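# Switch on the shaker holding four jars

## Task

Four jars already sit on the shaker; turn the shaker on (its timer is already set to 20 seconds).

## Robot and tools

Robot: two arms, left_arm and right_arm, each with six revolute joints and a parallel two-finger gripper. Bases in the scene frame: left_arm at (+0.001, +0.335, 0) m, right_arm at (-0.040, -0.309, 0) m, both turned only slightly about z. The scene frame has its origin at table-top height midway between the nominal bases, +z up, +x out over the table, and left_arm on the +y side. Arm names do not match image left and right.

Joint order. Every row and every per-arm list in a result uses this unusual order: shoulder (joint2), wrist yaw (joint5), wrist roll (joint6), elbow (joint3), waist (joint1), wrist pitch (joint4). Stated ranges in rad: waist -2.618 to 3.054, shoulder 0.000 to 3.142, elbow 0.000 to 3.142, wrist pitch -1.571 to 1.571, wrist yaw -1.571 to 1.571, wrist roll -2.094 to 2.094. Real ends can differ by up to 0.059 rad.

A row is one flat list of 14 numbers covering both arms: left_arm's six joint angles in the order above, then its gripper opening, then right_arm's six angles and opening. Angles are absolute joint targets in radians, not offsets. Opening runs from -1 (closed) to +1 (fully open, pads 0.094 m apart); it is a commanded level, not a distance. Always send both arms; to keep an arm or gripper as it is, repeat its current values from Joint targets and Tool commands (a 0 is a real half-open command).

Tools:
- execute_actions(actions, cameras): actions is a list of actions; each action is up to 15 rows, one per 1/30 s step, and a short action holds its last row. Each action lasts 0.5 s. Per step, the waist, shoulder and elbow targets may lead the measured angle by at most 0.339 rad, the wrist joints by 2.2; a row that would jump a gripper more than 200 mm is scaled back. An empty actions list returns full state and all camera images. cameras takes names, ["all"] or [].
- move(target, speed, blend, opening_speed, grip_force, blocking, cameras): target is one 14-number row or a list of up to 15 rows (waypoints), absolute angles as above. All joints are interpolated together, so grippers travel on curves, with no collision avoidance. speed is rad/s for the joint with the longest way, 0.01 to 12.57, default 0.5. blend in rad rounds corners at waypoints; 0 stops at each. opening_speed is the gripper rate per second on the -1..+1 scale, at least 0.2. grip_force is newtons per pad, 10 to 50, one value or one per arm; it persists. blocking=false returns after about 0.5 s while motion continues; a new move replaces a running one. The result adds a move: line: done, off_target (resting more than 0.035 rad from target), moving, held or fault, and limits=held if steps were withheld. done does not prove contact or no contact.
- wait(seconds 0 to 10, cameras): lets time pass with the last command held.
- stop(cameras): brakes a running move.
- zoom_image(camera, region): region [x0, y0, x1, y1] in pixels of the latest full image, at most 504 by 504. Cameras: cam_high, cam_low, cam_over, cam_left_wrist, cam_right_wrist, all 672x504.
- read_manual(section): licence texts only.
- finished_scene(scene): ends the scene (1 or 2), irreversible; the shaker must be on and the result must hold without the robot.

Results: end_effector_position (m) and end_effector_quat_wxyz are in each arm's own base frame; the position is the point between the pads, about 1 cm short of the fingertips, with fingers along gripper +z and closing along its y. Reported poses can be a few cm off, more at long reach. Joint positions and Joint velocities list each arm in joint order, then the pad gap (m). Joint targets shows what joints are driven toward now. grip_measured is the measured opening on the command scale. Joint torques follow joint order, include the arm's own weight, carry offsets and noise, and numbers 1, 4 and 5 wrap at ±28 N m. "joint sent to its limit" means a target was clipped at a real end; "joint command not followed" means the clearance check altered targets. MOTOR HOT appears at 75 °C; at 90 °C that arm folds and idles for the rest of the scene. Fixed camera calibrations are in the scene frame; wrist cameras are computed from joint readings and may lag.

Avoid: knocking jars or anything off the table, fast impacts on the shaker or table, pressing hard on a button or pushing at unreachable poses (heats motors), arms touching or squeezing each other, and rubbing the wrist-camera cable on objects (counts as contact). Press controls gently at low speed, back off right after, and confirm with a camera before finishing.

Each tool is called after "Emit:" by a JSON object that holds its "name" and its "arguments", one argument or row to a line.

## Session

Emit:
{"name": "execute_actions", "arguments": {
  "actions": []
}}

Scene clock: 0.00 s.
left_arm: end_effector_position=(+0.3199, -0.3436, +0.2679) grip_measured=+1.000 end_effector_quat_wxyz=(+0.403, +0.069, +0.858, -0.312) | right_arm: end_effector_position=(+0.2794, +0.1310, +0.3219) grip_measured=+1.000 end_effector_quat_wxyz=(+0.553, +0.056, +0.801, +0.222)
Joint names: [shoulder, wrist yaw, wrist roll, elbow, waist, wrist pitch]
Joint positions: left_arm=[1.489 -0.11 -0.64 1.276 -0.866 -0.292 0.094] | right_arm=[0.796 0.266 0.534 0.911 0.59 -0.419 0.094]
Joint velocities: within noise
Joint torques (N m): no reading
Motor temperatures (°C): left_arm=[26 27 26 33 27 31 30] | right_arm=[28 27 26 35 26 28 29]
Heat: left arm: 33 °C; right arm: 35 °C.
Joint targets: left_arm=[1.478 -0.117 -0.635 1.288 -0.866 -0.296] | right_arm=[0.789 0.269 0.531 0.922 0.590 -0.417]
Tool commands: left_gripper/opening=+1.0 right_gripper/opening=+1.0

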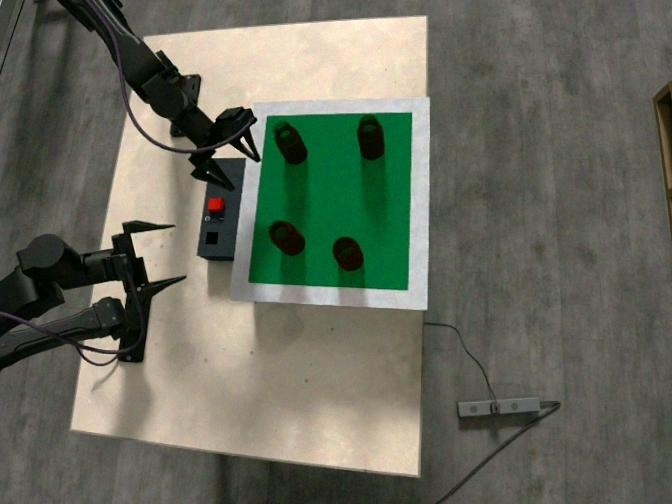

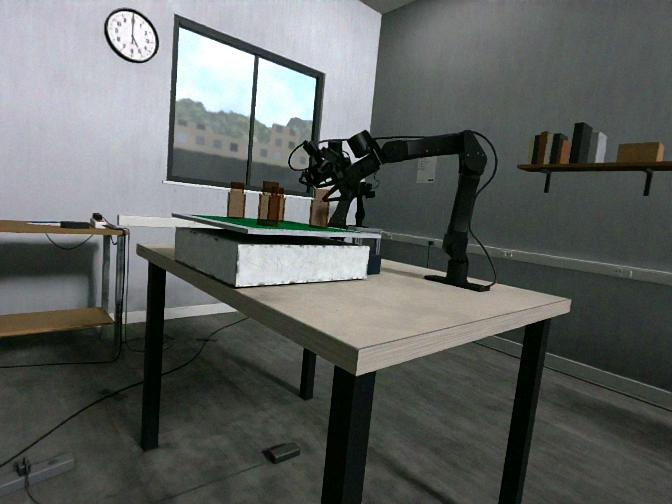

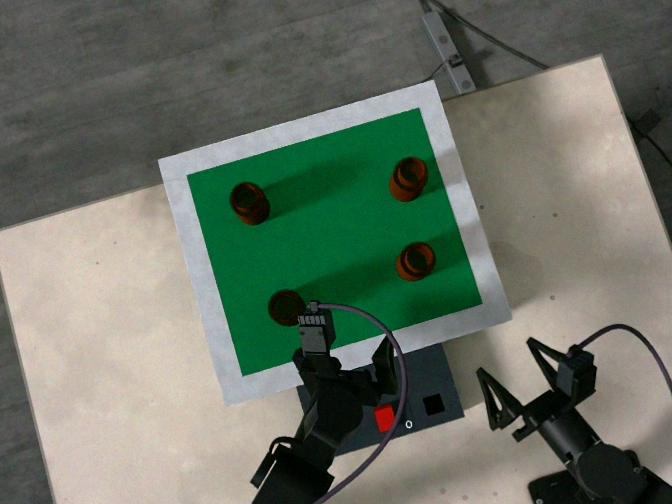

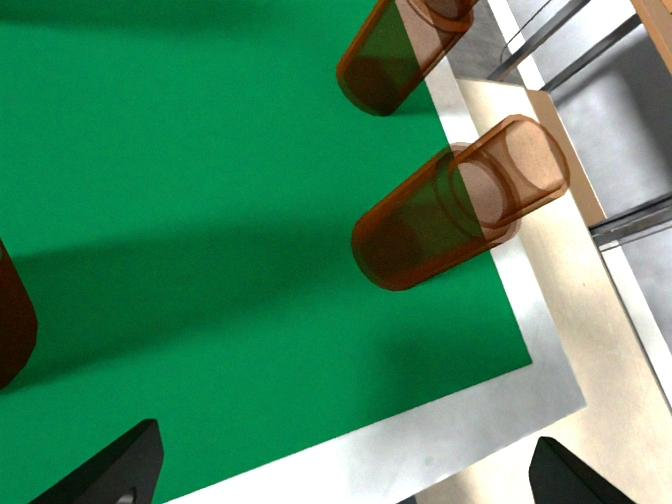

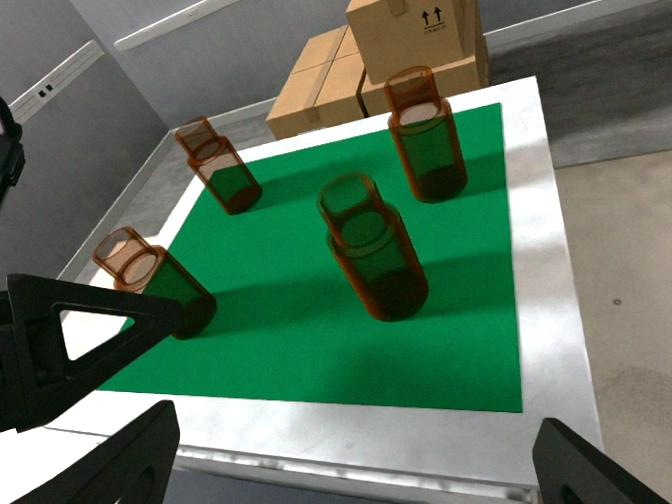

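Emit:
{"name": "zoom_image", "arguments": {
  "camera": "cam_over",
  "region": [290, 320, 490, 470]
}}

Emit:
{"name": "zoom_image", "arguments": {
  "camera": "cam_high",
  "region": [180, 130, 280, 280]
}}

Emit:
{"name": "zoom_image", "arguments": {
  "camera": "cam_low",
  "region": [160, 130, 420, 300]
}}

Scaled by 2.520 from the camera's 672x504 image, which has a finer 960x720 frame.

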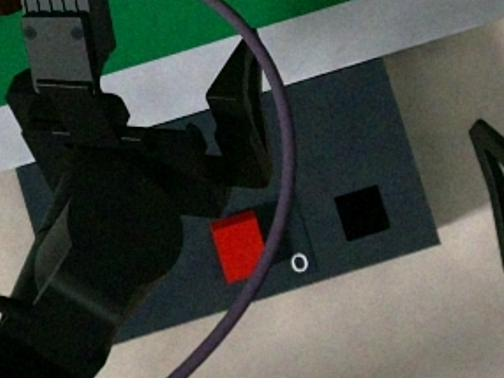

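Scaled by 3.360 from the camera's 672x504 image, which has a finer 960x720 frame.

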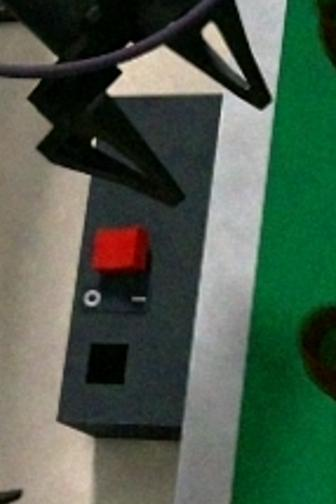

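Scaled by 1.938 from the camera's 672x504 image, which has a finer 960x720 frame.

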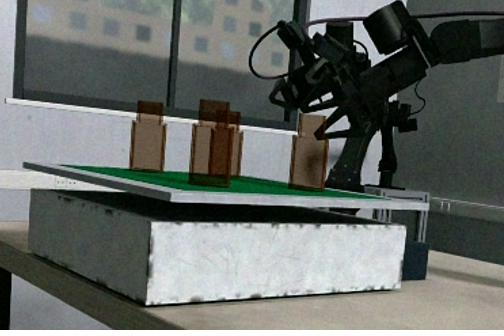

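Emit:
{"name": "move", "arguments": {
  "target": [1.699,0,0,1.881,-1.127,-1.382,-1,0.789,0.269,0.531,0.922,0.590,-0.417,1],
  "cameras": ["all"],
  "speed": 0.6,
  "opening_speed": 1
}}

Emit:
{"name": "zoom_image", "arguments": {
  "camera": "cam_left_wrist",
  "region": [180, 150, 500, 500]
}}

Emit:
{"name": "zoom_image", "arguments": {
  "camera": "cam_high",
  "region": [180, 130, 280, 280]
}}

Scene clock: 3.93 s.
left_arm: end_effector_position=(+0.1634, -0.3374, +0.2499) grip_measured=-0.995 end_effector_quat_wxyz=(+0.163, +0.518, +0.834, -0.102) | right_arm: end_effector_position=(+0.2794, +0.1310, +0.3219) grip_measured=+1.000 end_effector_quat_wxyz=(+0.553, +0.056, +0.801, +0.222)
Joint names: [shoulder, wrist yaw, wrist roll, elbow, waist, wrist pitch]
Joint positions: left_arm=[1.683 -0.004 -0.012 1.855 -1.124 -1.357 0] | right_arm=[0.796 0.266 0.534 0.911 0.59 -0.419 0.094]
Joint torques (N m): left_arm=[-7.23 0.03 0.1 9.13 -0.25 0.74] | right_arm=[-1.32 0.06 -0.07 7.41 0.05 1.61]
Heat: left arm: 34 °C; right arm: 36 °C.
Joint targets: left_arm=[1.699 0.000 0.000 1.881 -1.127 -1.382] | right_arm=[0.789 0.269 0.531 0.922 0.590 -0.417]
move: done
camera_calibration:
cam_left_wrist: T_world_to_cam=[[-0.883242, -0.468917, 0.000491783, -0.0153663], [-0.467956, 0.881498, 0.0630717, 0.413236], [-0.0300089, 0.0554775, -0.998009, 0.375469], [0, 0, 0, 1]] pos_world=[0.191071, -0.392302, 0.348666]

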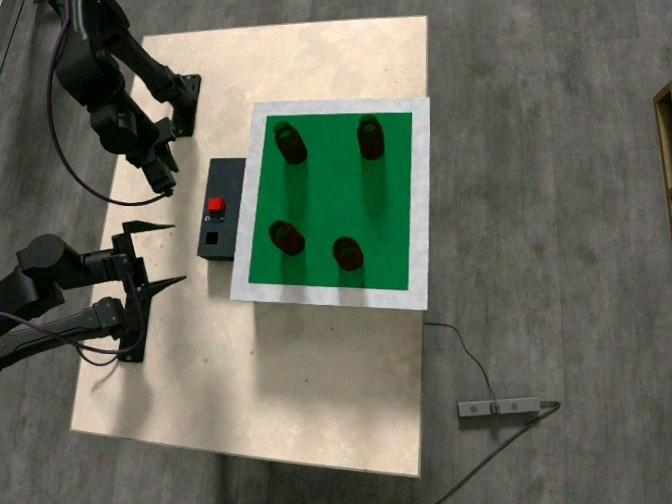

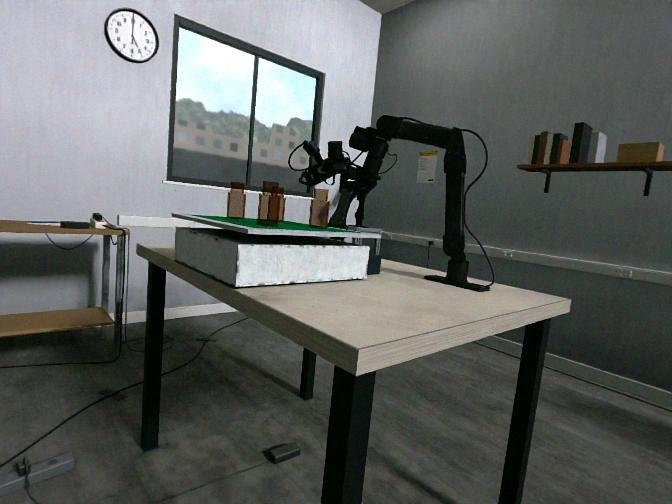

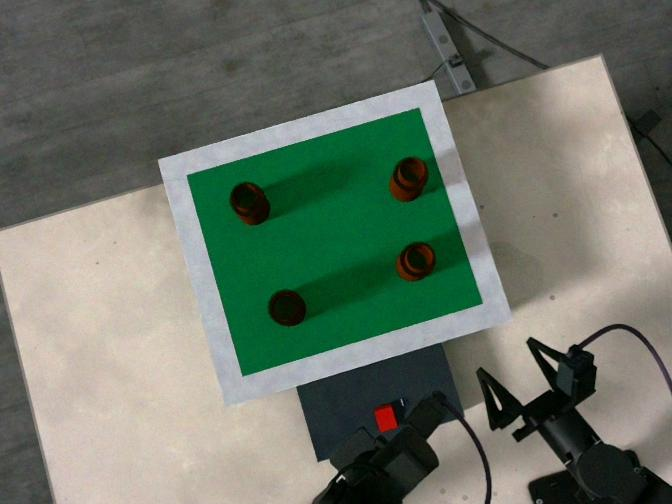

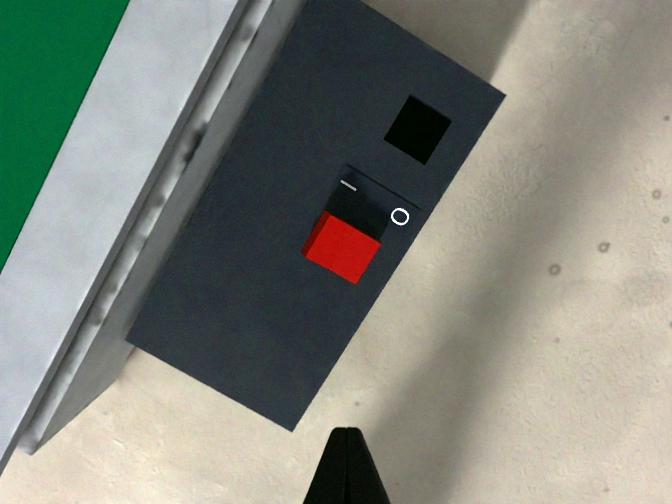

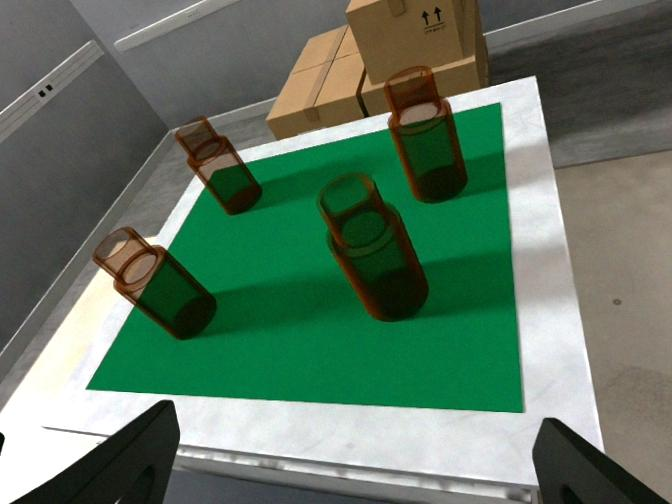

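Scaled by 1.440 from the camera's 672x504 image, which has a finer 960x720 frame.

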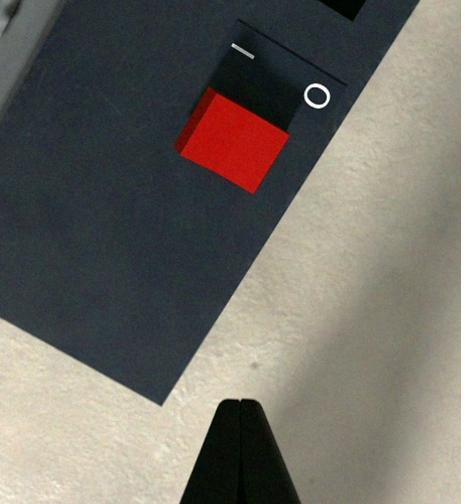

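Scaled by 3.360 from the camera's 672x504 image, which has a finer 960x720 frame.

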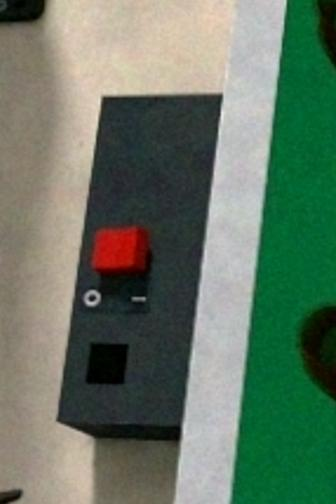

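Emit:
{"name": "move", "arguments": {
  "target": [1.450,0,0,1.103,-1.127,-0.853,-1,0.789,0.269,0.531,0.922,0.590,-0.417,1],
  "cameras": ["cam_left_wrist","cam_low","cam_over"],
  "speed": 0.6
}}

Emit:
{"name": "zoom_image", "arguments": {
  "camera": "cam_left_wrist",
  "region": [180, 50, 500, 350]
}}

Scene clock: 6.53 s.
left_arm: end_effector_position=(+0.1445, -0.2979, +0.1136) grip_measured=-0.995 end_effector_quat_wxyz=(+0.147, +0.520, +0.836, -0.092) | right_arm: end_effector_position=(+0.2794, +0.1310, +0.3219) grip_measured=+1.000 end_effector_quat_wxyz=(+0.553, +0.056, +0.801, +0.222)
Joint names: [shoulder, wrist yaw, wrist roll, elbow, waist, wrist pitch]
Joint positions: left_arm=[1.478 -0.004 -0.012 1.109 -1.124 -0.853 0] | right_arm=[0.796 0.266 0.534 0.911 0.59 -0.419 0.094]
Joint torques (N m): left_arm=[-9.36 0.03 0.11 6.87 -0.25 0.94] | right_arm=[-1.33 0.07 -0.06 7.45 0.03 1.56]
Heat: left arm: 34 °C; right arm: 36 °C.
Joint targets: left_arm=[1.450 0.000 0.000 1.103 -1.127 -0.853] | right_arm=[0.789 0.269 0.531 0.922 0.590 -0.417]
move: done
camera_calibration:
cam_left_wrist: T_world_to_cam=[[-0.883599, -0.468242, -0.00132158, -0.0131002], [-0.466016, 0.879117, 0.0999127, 0.372979], [-0.0456215, 0.0888986, -0.994995, 0.248588], [0, 0, 0, 1]] pos_world=[0.17358, -0.356125, 0.210061]
Images, in order (width x height): cam_low 672x504, cam_over 672x504, cam_left_wrist 672x504.

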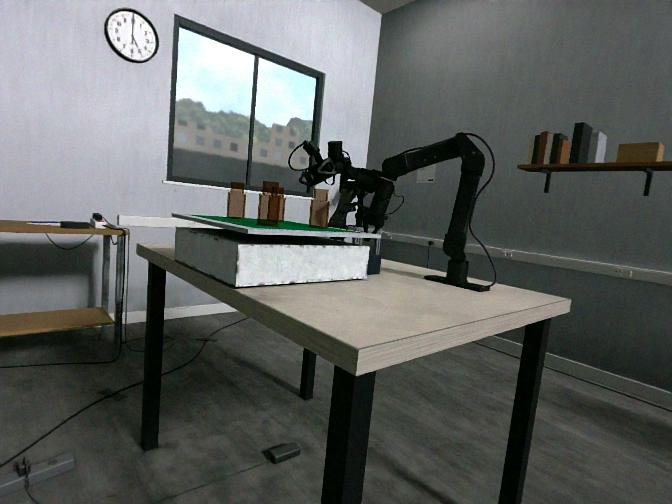

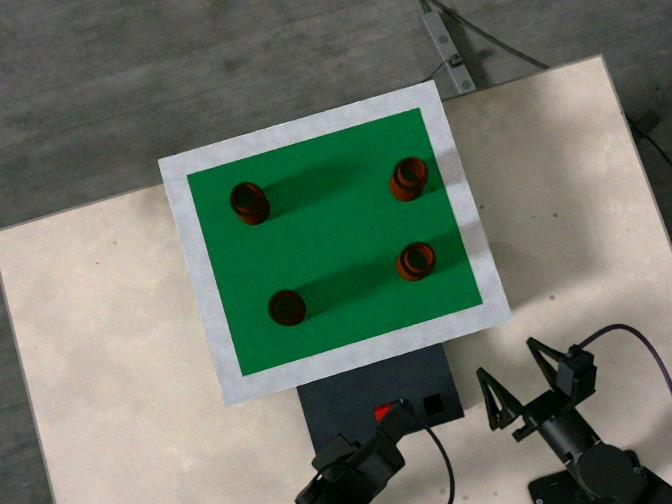

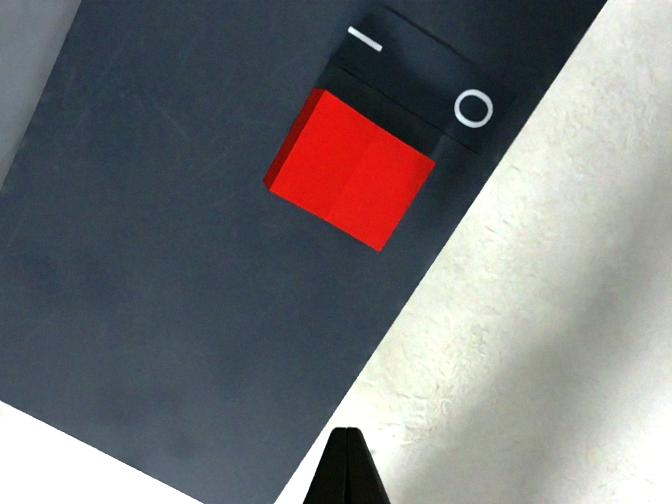

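Scaled by 1.575 from the camera's 672x504 image, which has a finer 960x720 frame.

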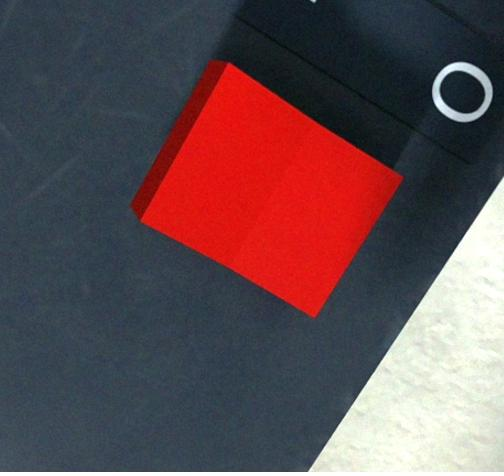

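Emit:
{"name": "move", "arguments": {
  "target": [1.987,0,0,1.860,-1.0985,-1.323,-1,0.789,0.269,0.531,0.922,0.1,-0.417,1],
  "cameras": ["cam_left_wrist","cam_low","cam_over","cam_high"],
  "speed": 0.6
}}

Emit:
{"name": "zoom_image", "arguments": {
  "camera": "cam_left_wrist",
  "region": [180, 204, 500, 504]
}}

Emit:
{"name": "zoom_image", "arguments": {
  "camera": "cam_high",
  "region": [180, 150, 260, 270]
}}

Scene clock: 9.93 s.
left_arm: end_effector_position=(+0.1848, -0.3634, +0.1389) grip_measured=-0.995 end_effector_quat_wxyz=(+0.059, +0.518, +0.852, -0.034) | right_arm: end_effector_position=(+0.3083, -0.0141, +0.3219) grip_measured=+1.000 end_effector_quat_wxyz=(+0.591, +0.247, +0.764, +0.083)
Joint names: [shoulder, wrist yaw, wrist roll, elbow, waist, wrist pitch]
Joint positions: left_arm=[1.971 -0.004 -0.012 1.832 -1.104 -1.295 0] | right_arm=[0.796 0.265 0.534 0.911 0.105 -0.419 0.094]
Joint torques (N m): left_arm=[-10.41 0.03 0.11 9.58 0.43 0.26] | right_arm=[-1.22 0.11 -0.08 7.45 -0.5 1.58]
Heat: left arm: 34 °C; right arm: 37 °C.
Joint targets: left_arm=[1.987 0.000 0.000 1.860 -1.099 -1.323] | right_arm=[0.789 0.269 0.531 0.922 0.100 -0.417]
move: done
camera_calibration:
cam_left_wrist: T_world_to_cam=[[-0.874681, -0.484598, -0.00990451, -0.0144726], [-0.463774, 0.830804, 0.307699, 0.400015], [-0.140882, 0.273732, -0.951432, 0.360064], [0, 0, 0, 1]] pos_world=[0.223584, -0.437909, 0.219349]
Images, in order (width x height): cam_high 672x504, cam_low 672x504, cam_over 672x504, cam_left_wrist 672x504.

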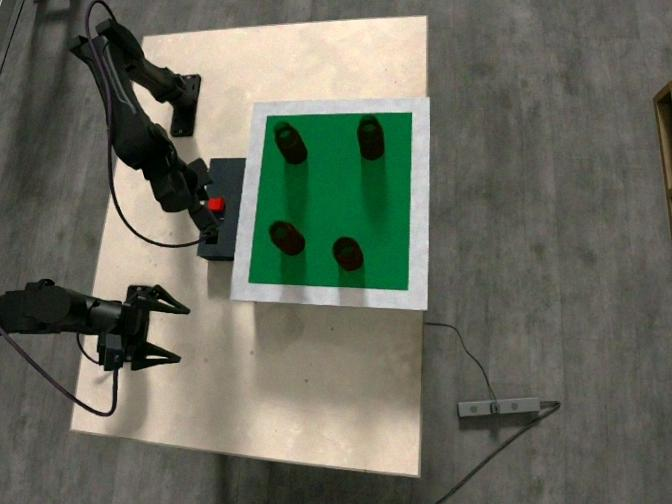

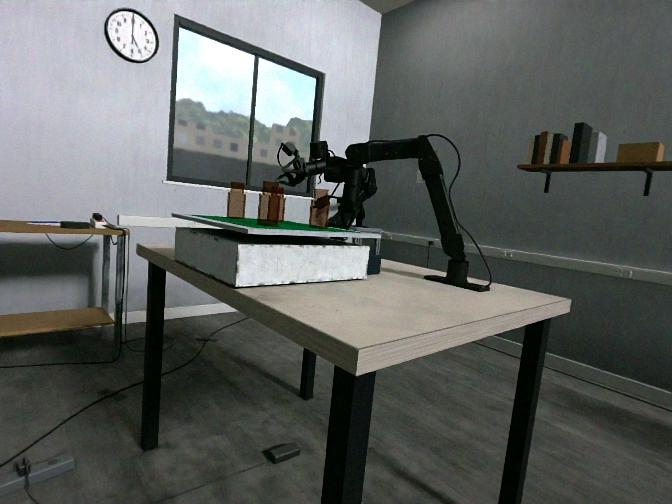

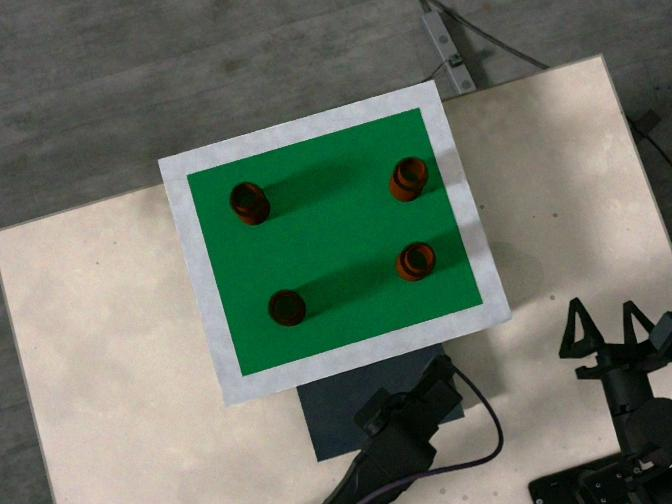

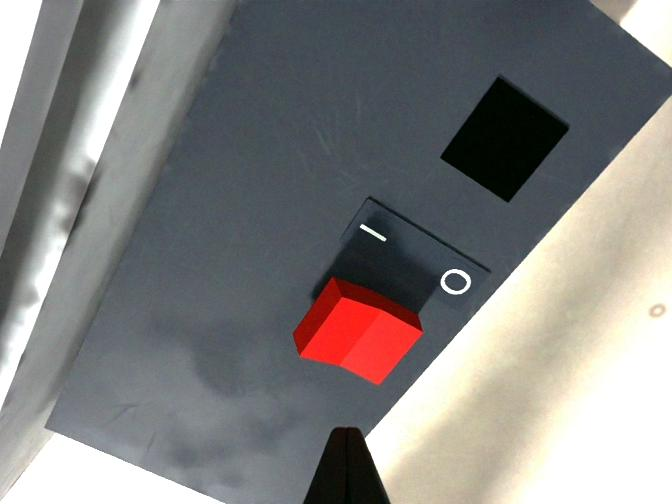

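Scaled by 1.575 from the camera's 672x504 image, which has a finer 960x720 frame.

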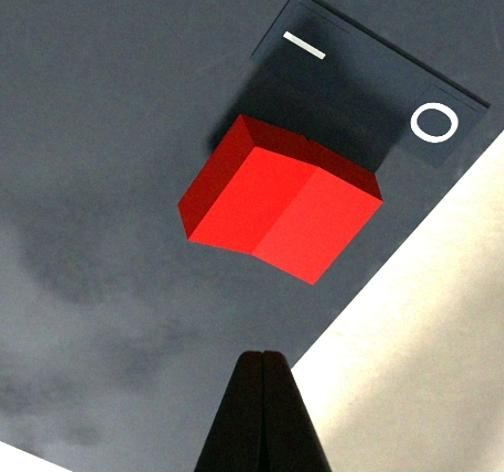

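Scaled by 4.200 from the camera's 672x504 image, which has a finer 960x720 frame.

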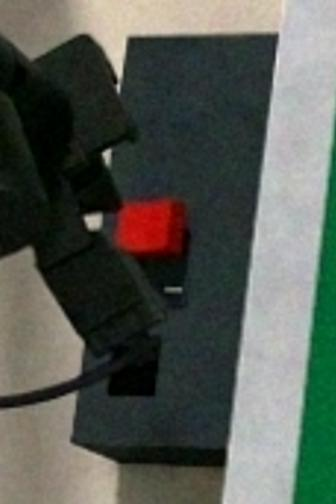

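Emit:
{"name": "move", "arguments": {
  "target": [1.9916,0,0,1.7875,-1.0868,-1.246,-1,0.789,0.269,0.531,0.922,0.1,-0.417,1],
  "cameras": ["cam_left_wrist"],
  "speed": 0.3
}}

Emit:
{"name": "zoom_image", "arguments": {
  "camera": "cam_left_wrist",
  "region": [180, 204, 500, 504]
}}

Scene clock: 12.47 s.
left_arm: end_effector_position=(+0.1913, -0.3655, +0.1289) grip_measured=-0.995 end_effector_quat_wxyz=(+0.064, +0.513, +0.855, -0.037) | right_arm: end_effector_position=(+0.3083, -0.0141, +0.3219) grip_measured=+1.000 end_effector_quat_wxyz=(+0.591, +0.247, +0.764, +0.083)
Joint names: [shoulder, wrist yaw, wrist roll, elbow, waist, wrist pitch]
Joint positions: left_arm=[1.975 -0.004 -0.012 1.796 -1.093 -1.243 0] | right_arm=[0.796 0.265 0.534 0.911 0.105 -0.419 0.094]
Joint torques (N m): left_arm=[-10.45 0.02 0.11 6.24 0.47 0.52] | right_arm=[-1.31 0.06 -0.07 7.38 -0.34 1.61]
Heat: left arm: 34 °C; right arm: 37 °C.
Joint targets: left_arm=[1.992 0.000 0.000 1.788 -1.087 -1.246] | right_arm=[0.789 0.269 0.531 0.922 0.100 -0.417]
move: done
camera_calibration:
cam_left_wrist: T_world_to_cam=[[-0.868831, -0.495026, -0.00904058, -0.0150215], [-0.475236, 0.828698, 0.295652, 0.410757], [-0.138863, 0.261168, -0.955253, 0.347618], [0, 0, 0, 1]] pos_world=[0.230426, -0.438616, 0.210486]
Images, in order (width x height): cam_left_wrist 672x504.

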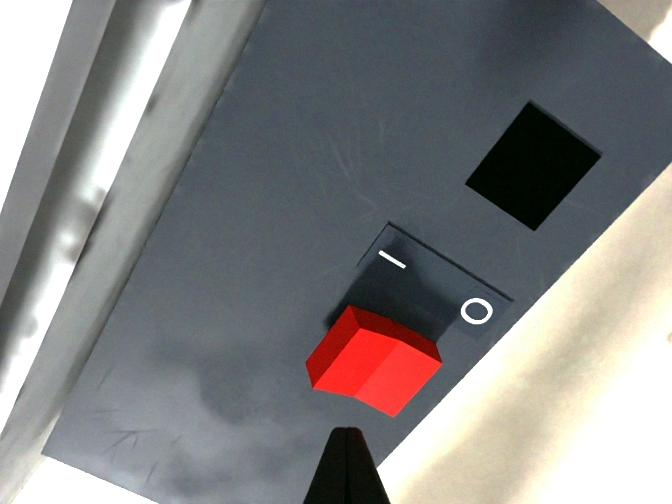

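Scaled by 1.575 from the camera's 672x504 image, which has a finer 960x720 frame.

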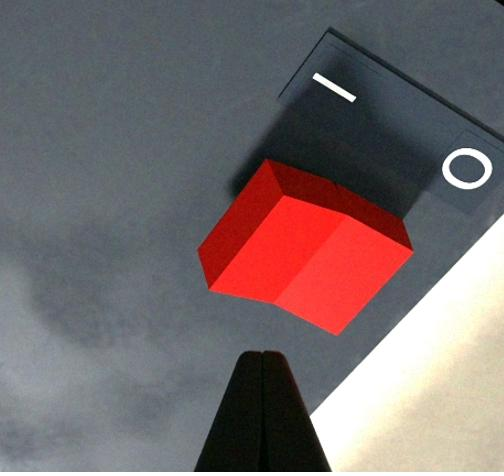

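Emit:
{"name": "move", "arguments": {
  "target": [1.9916,0,0,1.708,-1.087,-1.1665,-1,0.789,0.269,0.531,0.922,0.1,-0.417,1],
  "cameras": ["cam_left_wrist"],
  "speed": 0.15
}}

Emit:
{"name": "zoom_image", "arguments": {
  "camera": "cam_left_wrist",
  "region": [180, 204, 500, 504]
}}

Scene clock: 14.00 s.
left_arm: end_effector_position=(+0.1915, -0.3659, +0.1089) grip_measured=-0.995 end_effector_quat_wxyz=(+0.064, +0.513, +0.855, -0.037) | right_arm: end_effector_position=(+0.3083, -0.0141, +0.3219) grip_measured=+1.000 end_effector_quat_wxyz=(+0.591, +0.247, +0.764, +0.083)
Joint names: [shoulder, wrist yaw, wrist roll, elbow, waist, wrist pitch]
Joint positions: left_arm=[1.975 -0.004 -0.012 1.717 -1.093 -1.164 0] | right_arm=[0.796 0.265 0.534 0.911 0.105 -0.419 0.094]
Joint torques (N m): left_arm=[-10.51 0.02 0.1 6.26 0.43 0.53] | right_arm=[-1.22 0.08 -0.03 7.42 -0.49 1.57]
Heat: left arm: 35 °C; right arm: 37 °C.
Joint targets: left_arm=[1.992 0.000 0.000 1.708 -1.087 -1.167] | right_arm=[0.789 0.269 0.531 0.922 0.100 -0.417]
move: done
camera_calibration:
cam_left_wrist: T_world_to_cam=[[-0.868831, -0.495026, -0.00904058, -0.0152265], [-0.475236, 0.828698, 0.295652, 0.417096], [-0.138863, 0.261168, -0.955253, 0.328645], [0, 0, 0, 1]] pos_world=[0.230626, -0.439016, 0.190486]
Images, in order (width x height): cam_left_wrist 672x504.

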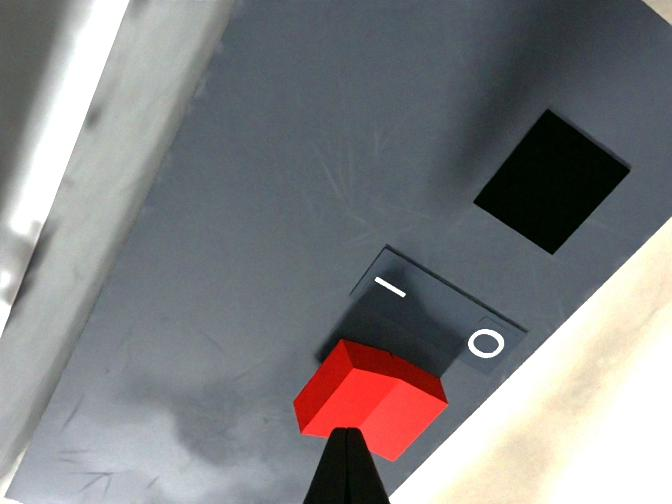

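Scaled by 1.575 from the camera's 672x504 image, which has a finer 960x720 frame.

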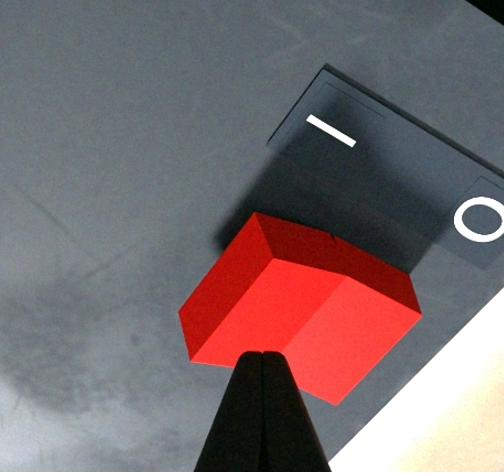

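Emit:
{"name": "move", "arguments": {
  "target": [1.9958,0,0,1.6547,-1.087,-1.109,-1,0.789,0.269,0.531,0.922,0.1,-0.417,1],
  "cameras": ["cam_left_wrist"],
  "speed": 0.06
}}

Emit:
{"name": "zoom_image", "arguments": {
  "camera": "cam_left_wrist",
  "region": [180, 204, 500, 504]
}}

Scene clock: 15.63 s.
left_arm: end_effector_position=(+0.1918, -0.3666, +0.0960) grip_measured=-0.995 end_effector_quat_wxyz=(+0.066, +0.513, +0.855, -0.039) | right_arm: end_effector_position=(+0.3083, -0.0141, +0.3219) grip_measured=+1.000 end_effector_quat_wxyz=(+0.591, +0.247, +0.764, +0.083)
Joint names: [shoulder, wrist yaw, wrist roll, elbow, waist, wrist pitch]
Joint positions: left_arm=[1.975 -0.004 -0.012 1.664 -1.093 -1.106 0] | right_arm=[0.796 0.265 0.534 0.911 0.105 -0.419 0.094]
Joint torques (N m): left_arm=[-10.17 0.03 0.1 6.2 0.39 0.53] | right_arm=[-1.2 0.08 -0.06 7.39 -0.51 1.57]
Heat: left arm: 35 °C; right arm: 37 °C.
Joint targets: left_arm=[1.996 0.000 0.000 1.655 -1.087 -1.109] | right_arm=[0.789 0.269 0.531 0.922 0.100 -0.417]
move: done
camera_calibration:
cam_left_wrist: T_world_to_cam=[[-0.868816, -0.495057, -0.00879579, -0.0153761], [-0.475932, 0.830088, 0.290589, 0.422832], [-0.136557, 0.256655, -0.956807, 0.314491], [0, 0, 0, 1]] pos_world=[0.230826, -0.439316, 0.177902]
Images, in order (width x height): cam_left_wrist 672x504.

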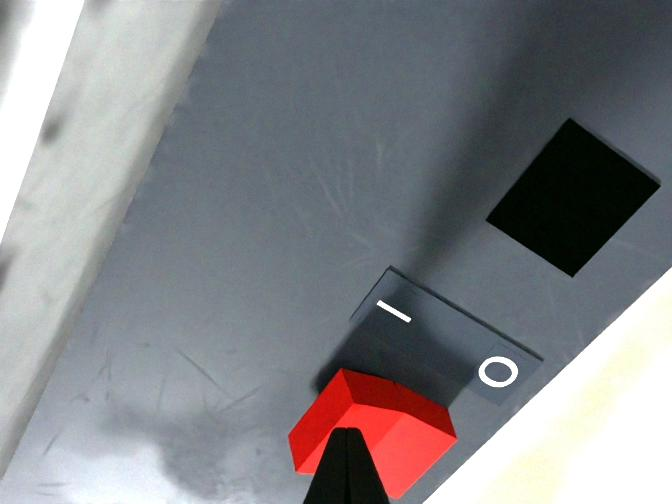

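Scaled by 1.575 from the camera's 672x504 image, which has a finer 960x720 frame.

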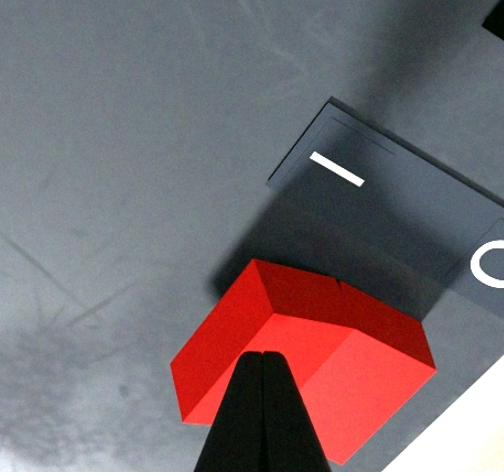

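Emit:
{"name": "move", "arguments": {
  "target": [2.0033,0,0,1.6055,-1.087,-1.052,-1,0.789,0.269,0.531,0.922,0.1,-0.417,1],
  "cameras": ["cam_left_wrist"],
  "speed": 0.05
}}

Emit:
{"name": "zoom_image", "arguments": {
  "camera": "cam_left_wrist",
  "region": [180, 204, 500, 504]
}}

Scene clock: 17.30 s.
left_arm: end_effector_position=(+0.1933, -0.3677, +0.0844) grip_measured=-0.995 end_effector_quat_wxyz=(+0.070, +0.512, +0.855, -0.041) | right_arm: end_effector_position=(+0.3083, -0.0141, +0.3219) grip_measured=+1.000 end_effector_quat_wxyz=(+0.591, +0.247, +0.764, +0.083)
Joint names: [shoulder, wrist yaw, wrist roll, elbow, waist, wrist pitch]
Joint positions: left_arm=[1.979 -0.004 -0.012 1.623 -1.091 -1.053 0] | right_arm=[0.796 0.265 0.534 0.911 0.105 -0.419 0.094]
Joint torques (N m): left_arm=[-9.89 0.03 0.1 5.45 0.24 0.61] | right_arm=[-1.14 0.05 -0.08 7.5 -0.46 1.58]
Heat: left arm: 34 °C; right arm: 38 °C.
Joint targets: left_arm=[2.003 0.000 0.000 1.605 -1.087 -1.052] | right_arm=[0.789 0.269 0.531 0.922 0.100 -0.417]
move: done
camera_calibration:
cam_left_wrist: T_world_to_cam=[[-0.867874, -0.496712, -0.00848573, -0.0155831], [-0.478417, 0.831062, 0.283641, 0.429196], [-0.133836, 0.250224, -0.958893, 0.301277], [0, 0, 0, 1]] pos_world=[0.232133, -0.439816, 0.167023]
Images, in order (width x height): cam_left_wrist 672x504.

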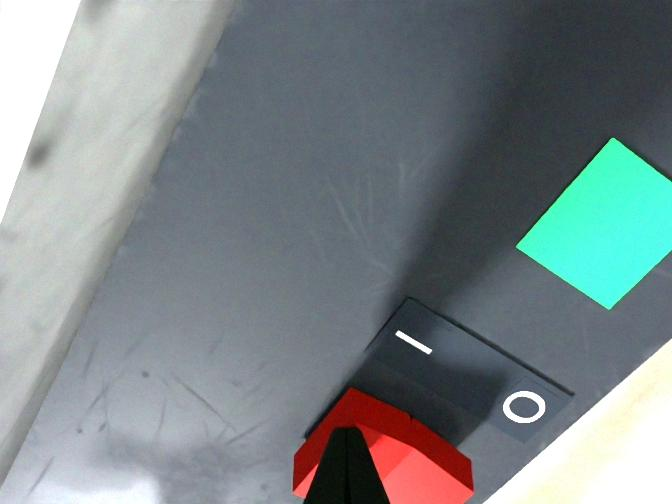

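Scaled by 1.575 from the camera's 672x504 image, which has a finer 960x720 frame.

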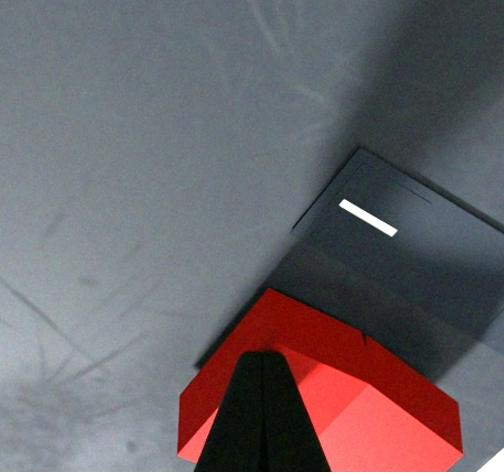

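Emit:
{"name": "move", "arguments": {
  "target": [
    [1.9916,0,0,1.7875,-1.087,-1.246,-1,0.789,0.269,0.531,0.922,0.1,-0.417,1],
    [1.699,0,0,1.881,-1.087,-1.382,-1,0.789,0.269,0.531,0.922,0.1,-0.417,1]
  ],
  "cameras": ["all"],
  "speed": [0.3,0.6],
  "blend": [0.05,0]
}}

Scene clock: 19.63 s.
left_arm: end_effector_position=(+0.1763, -0.3351, +0.2536) grip_measured=-0.995 end_effector_quat_wxyz=(+0.169, +0.503, +0.841, -0.102) | right_arm: end_effector_position=(+0.3083, -0.0141, +0.3219) grip_measured=+1.000 end_effector_quat_wxyz=(+0.591, +0.247, +0.764, +0.083)
Joint names: [shoulder, wrist yaw, wrist roll, elbow, waist, wrist pitch]
Joint positions: left_arm=[1.692 -0.003 -0.012 1.876 -1.091 -1.357 0] | right_arm=[0.796 0.265 0.534 0.911 0.105 -0.419 0.094]
Joint torques (N m): left_arm=[-7.95 0.02 0.1 7.1 0.23 0.77] | right_arm=[-1.25 0.08 -0.08 7.41 -0.44 1.58]
Heat: left arm: 35 °C; right arm: 38 °C.
Joint targets: left_arm=[1.699 0.000 0.000 1.881 -1.087 -1.382] | right_arm=[0.789 0.269 0.531 0.922 0.100 -0.417]
move: done
camera_calibration:
cam_left_wrist: T_world_to_cam=[[-0.867541, -0.497364, 0.00135533, -0.0155485], [-0.49665, 0.866435, 0.05127, 0.419949], [-0.0266742, 0.0438056, -0.998684, 0.375003], [0, 0, 0, 1]] pos_world=[0.205082, -0.388019, 0.353]
cam_right_wrist: T_world_to_cam=[[-0.221614, -0.883384, -0.41294, 0.196081], [-0.599521, 0.457411, -0.656772, 0.451926], [0.769065, 0.102016, -0.630976, 0.069798], [0, 0, 0, 1]] pos_world=[0.260714, -0.040622, 0.421823]

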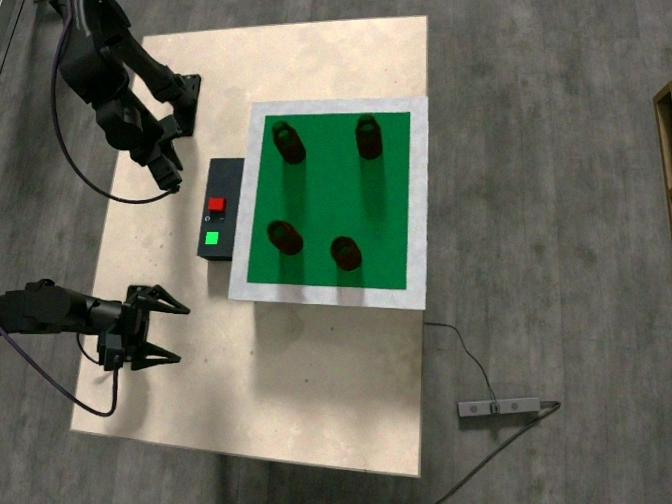

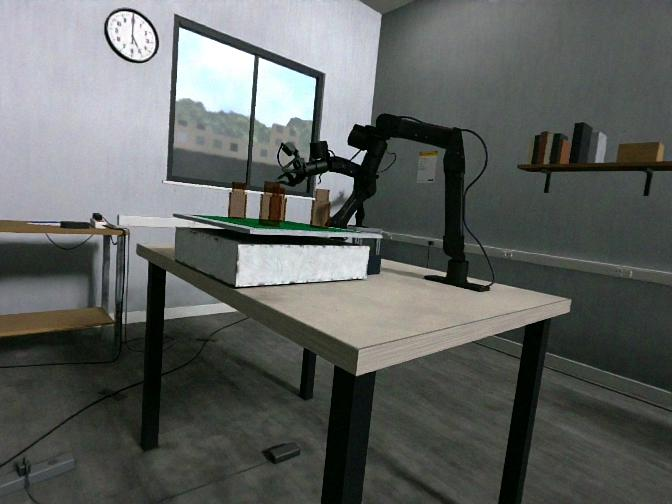

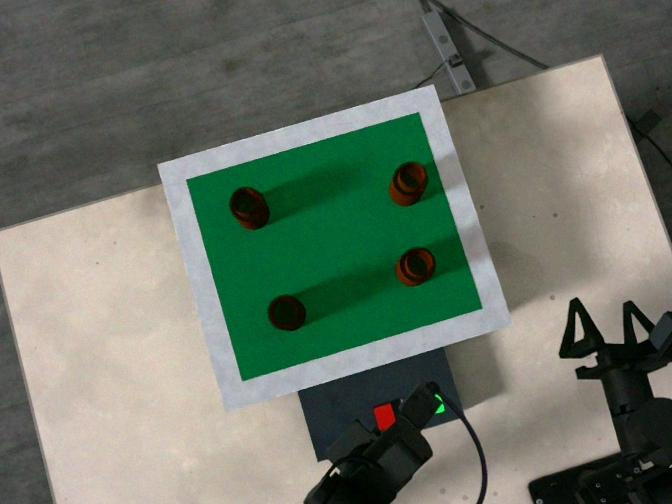

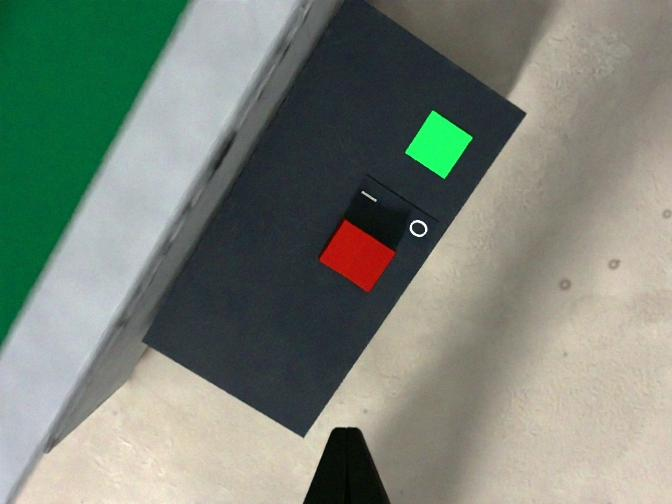

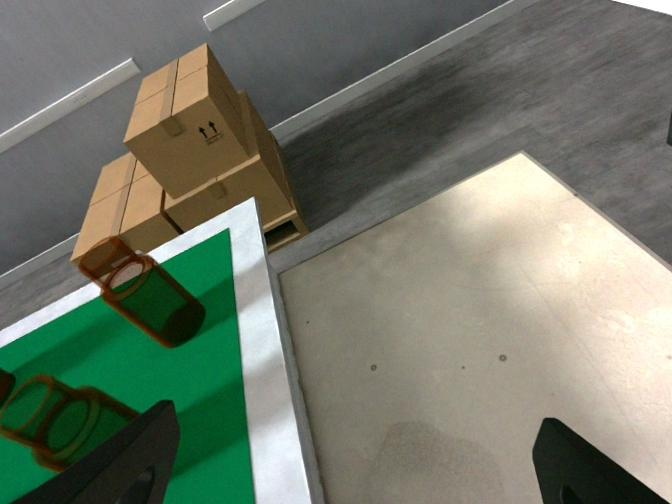

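Emit:
{"name": "wait", "arguments": {
  "seconds": 4,
  "cameras": ["cam_over","cam_high"]
}}

Scene clock: 23.73 s.
left_arm: end_effector_position=(+0.1762, -0.3350, +0.2535) grip_measured=-0.995 end_effector_quat_wxyz=(+0.169, +0.503, +0.841, -0.102) | right_arm: end_effector_position=(+0.3083, -0.0141, +0.3219) grip_measured=+1.000 end_effector_quat_wxyz=(+0.591, +0.247, +0.764, +0.083)
Joint names: [shoulder, wrist yaw, wrist roll, elbow, waist, wrist pitch]
Joint positions: left_arm=[1.692 -0.003 -0.012 1.876 -1.091 -1.358 0] | right_arm=[0.796 0.265 0.534 0.911 0.105 -0.419 0.094]
Joint torques (N m): left_arm=[-7.99 0.02 0.1 7.15 0.24 0.76] | right_arm=[-1.28 0.04 -0.06 7.41 -0.46 1.6]
Heat: left arm: 35 °C; right arm: 38 °C.
Joint targets: left_arm=[1.699 0.000 0.000 1.881 -1.087 -1.382] | right_arm=[0.789 0.269 0.531 0.922 0.100 -0.417]
Tool commands: left_gripper/opening=-1.0 right_gripper/opening=+1.0
wait: 4.00 s; at rest by 0.07 s
Images, in order (width x height): cam_high 672x504, cam_over 672x504.

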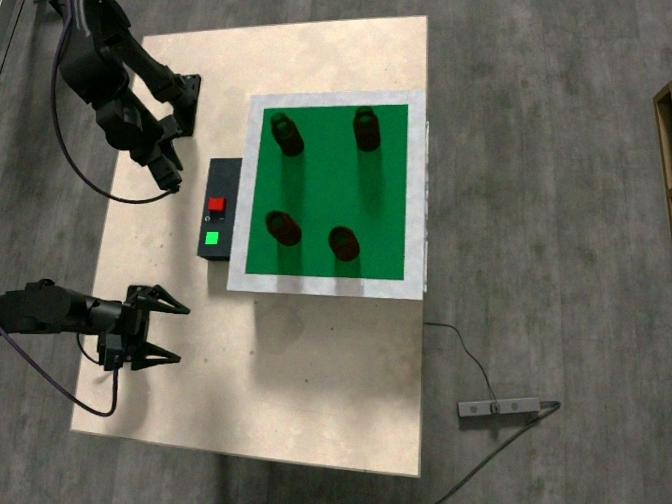

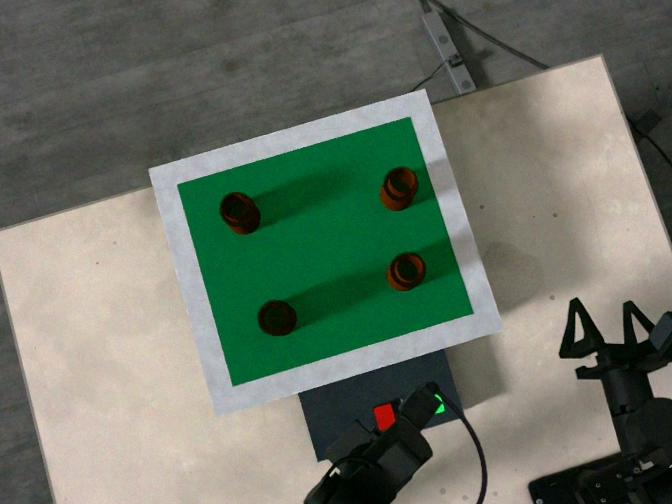

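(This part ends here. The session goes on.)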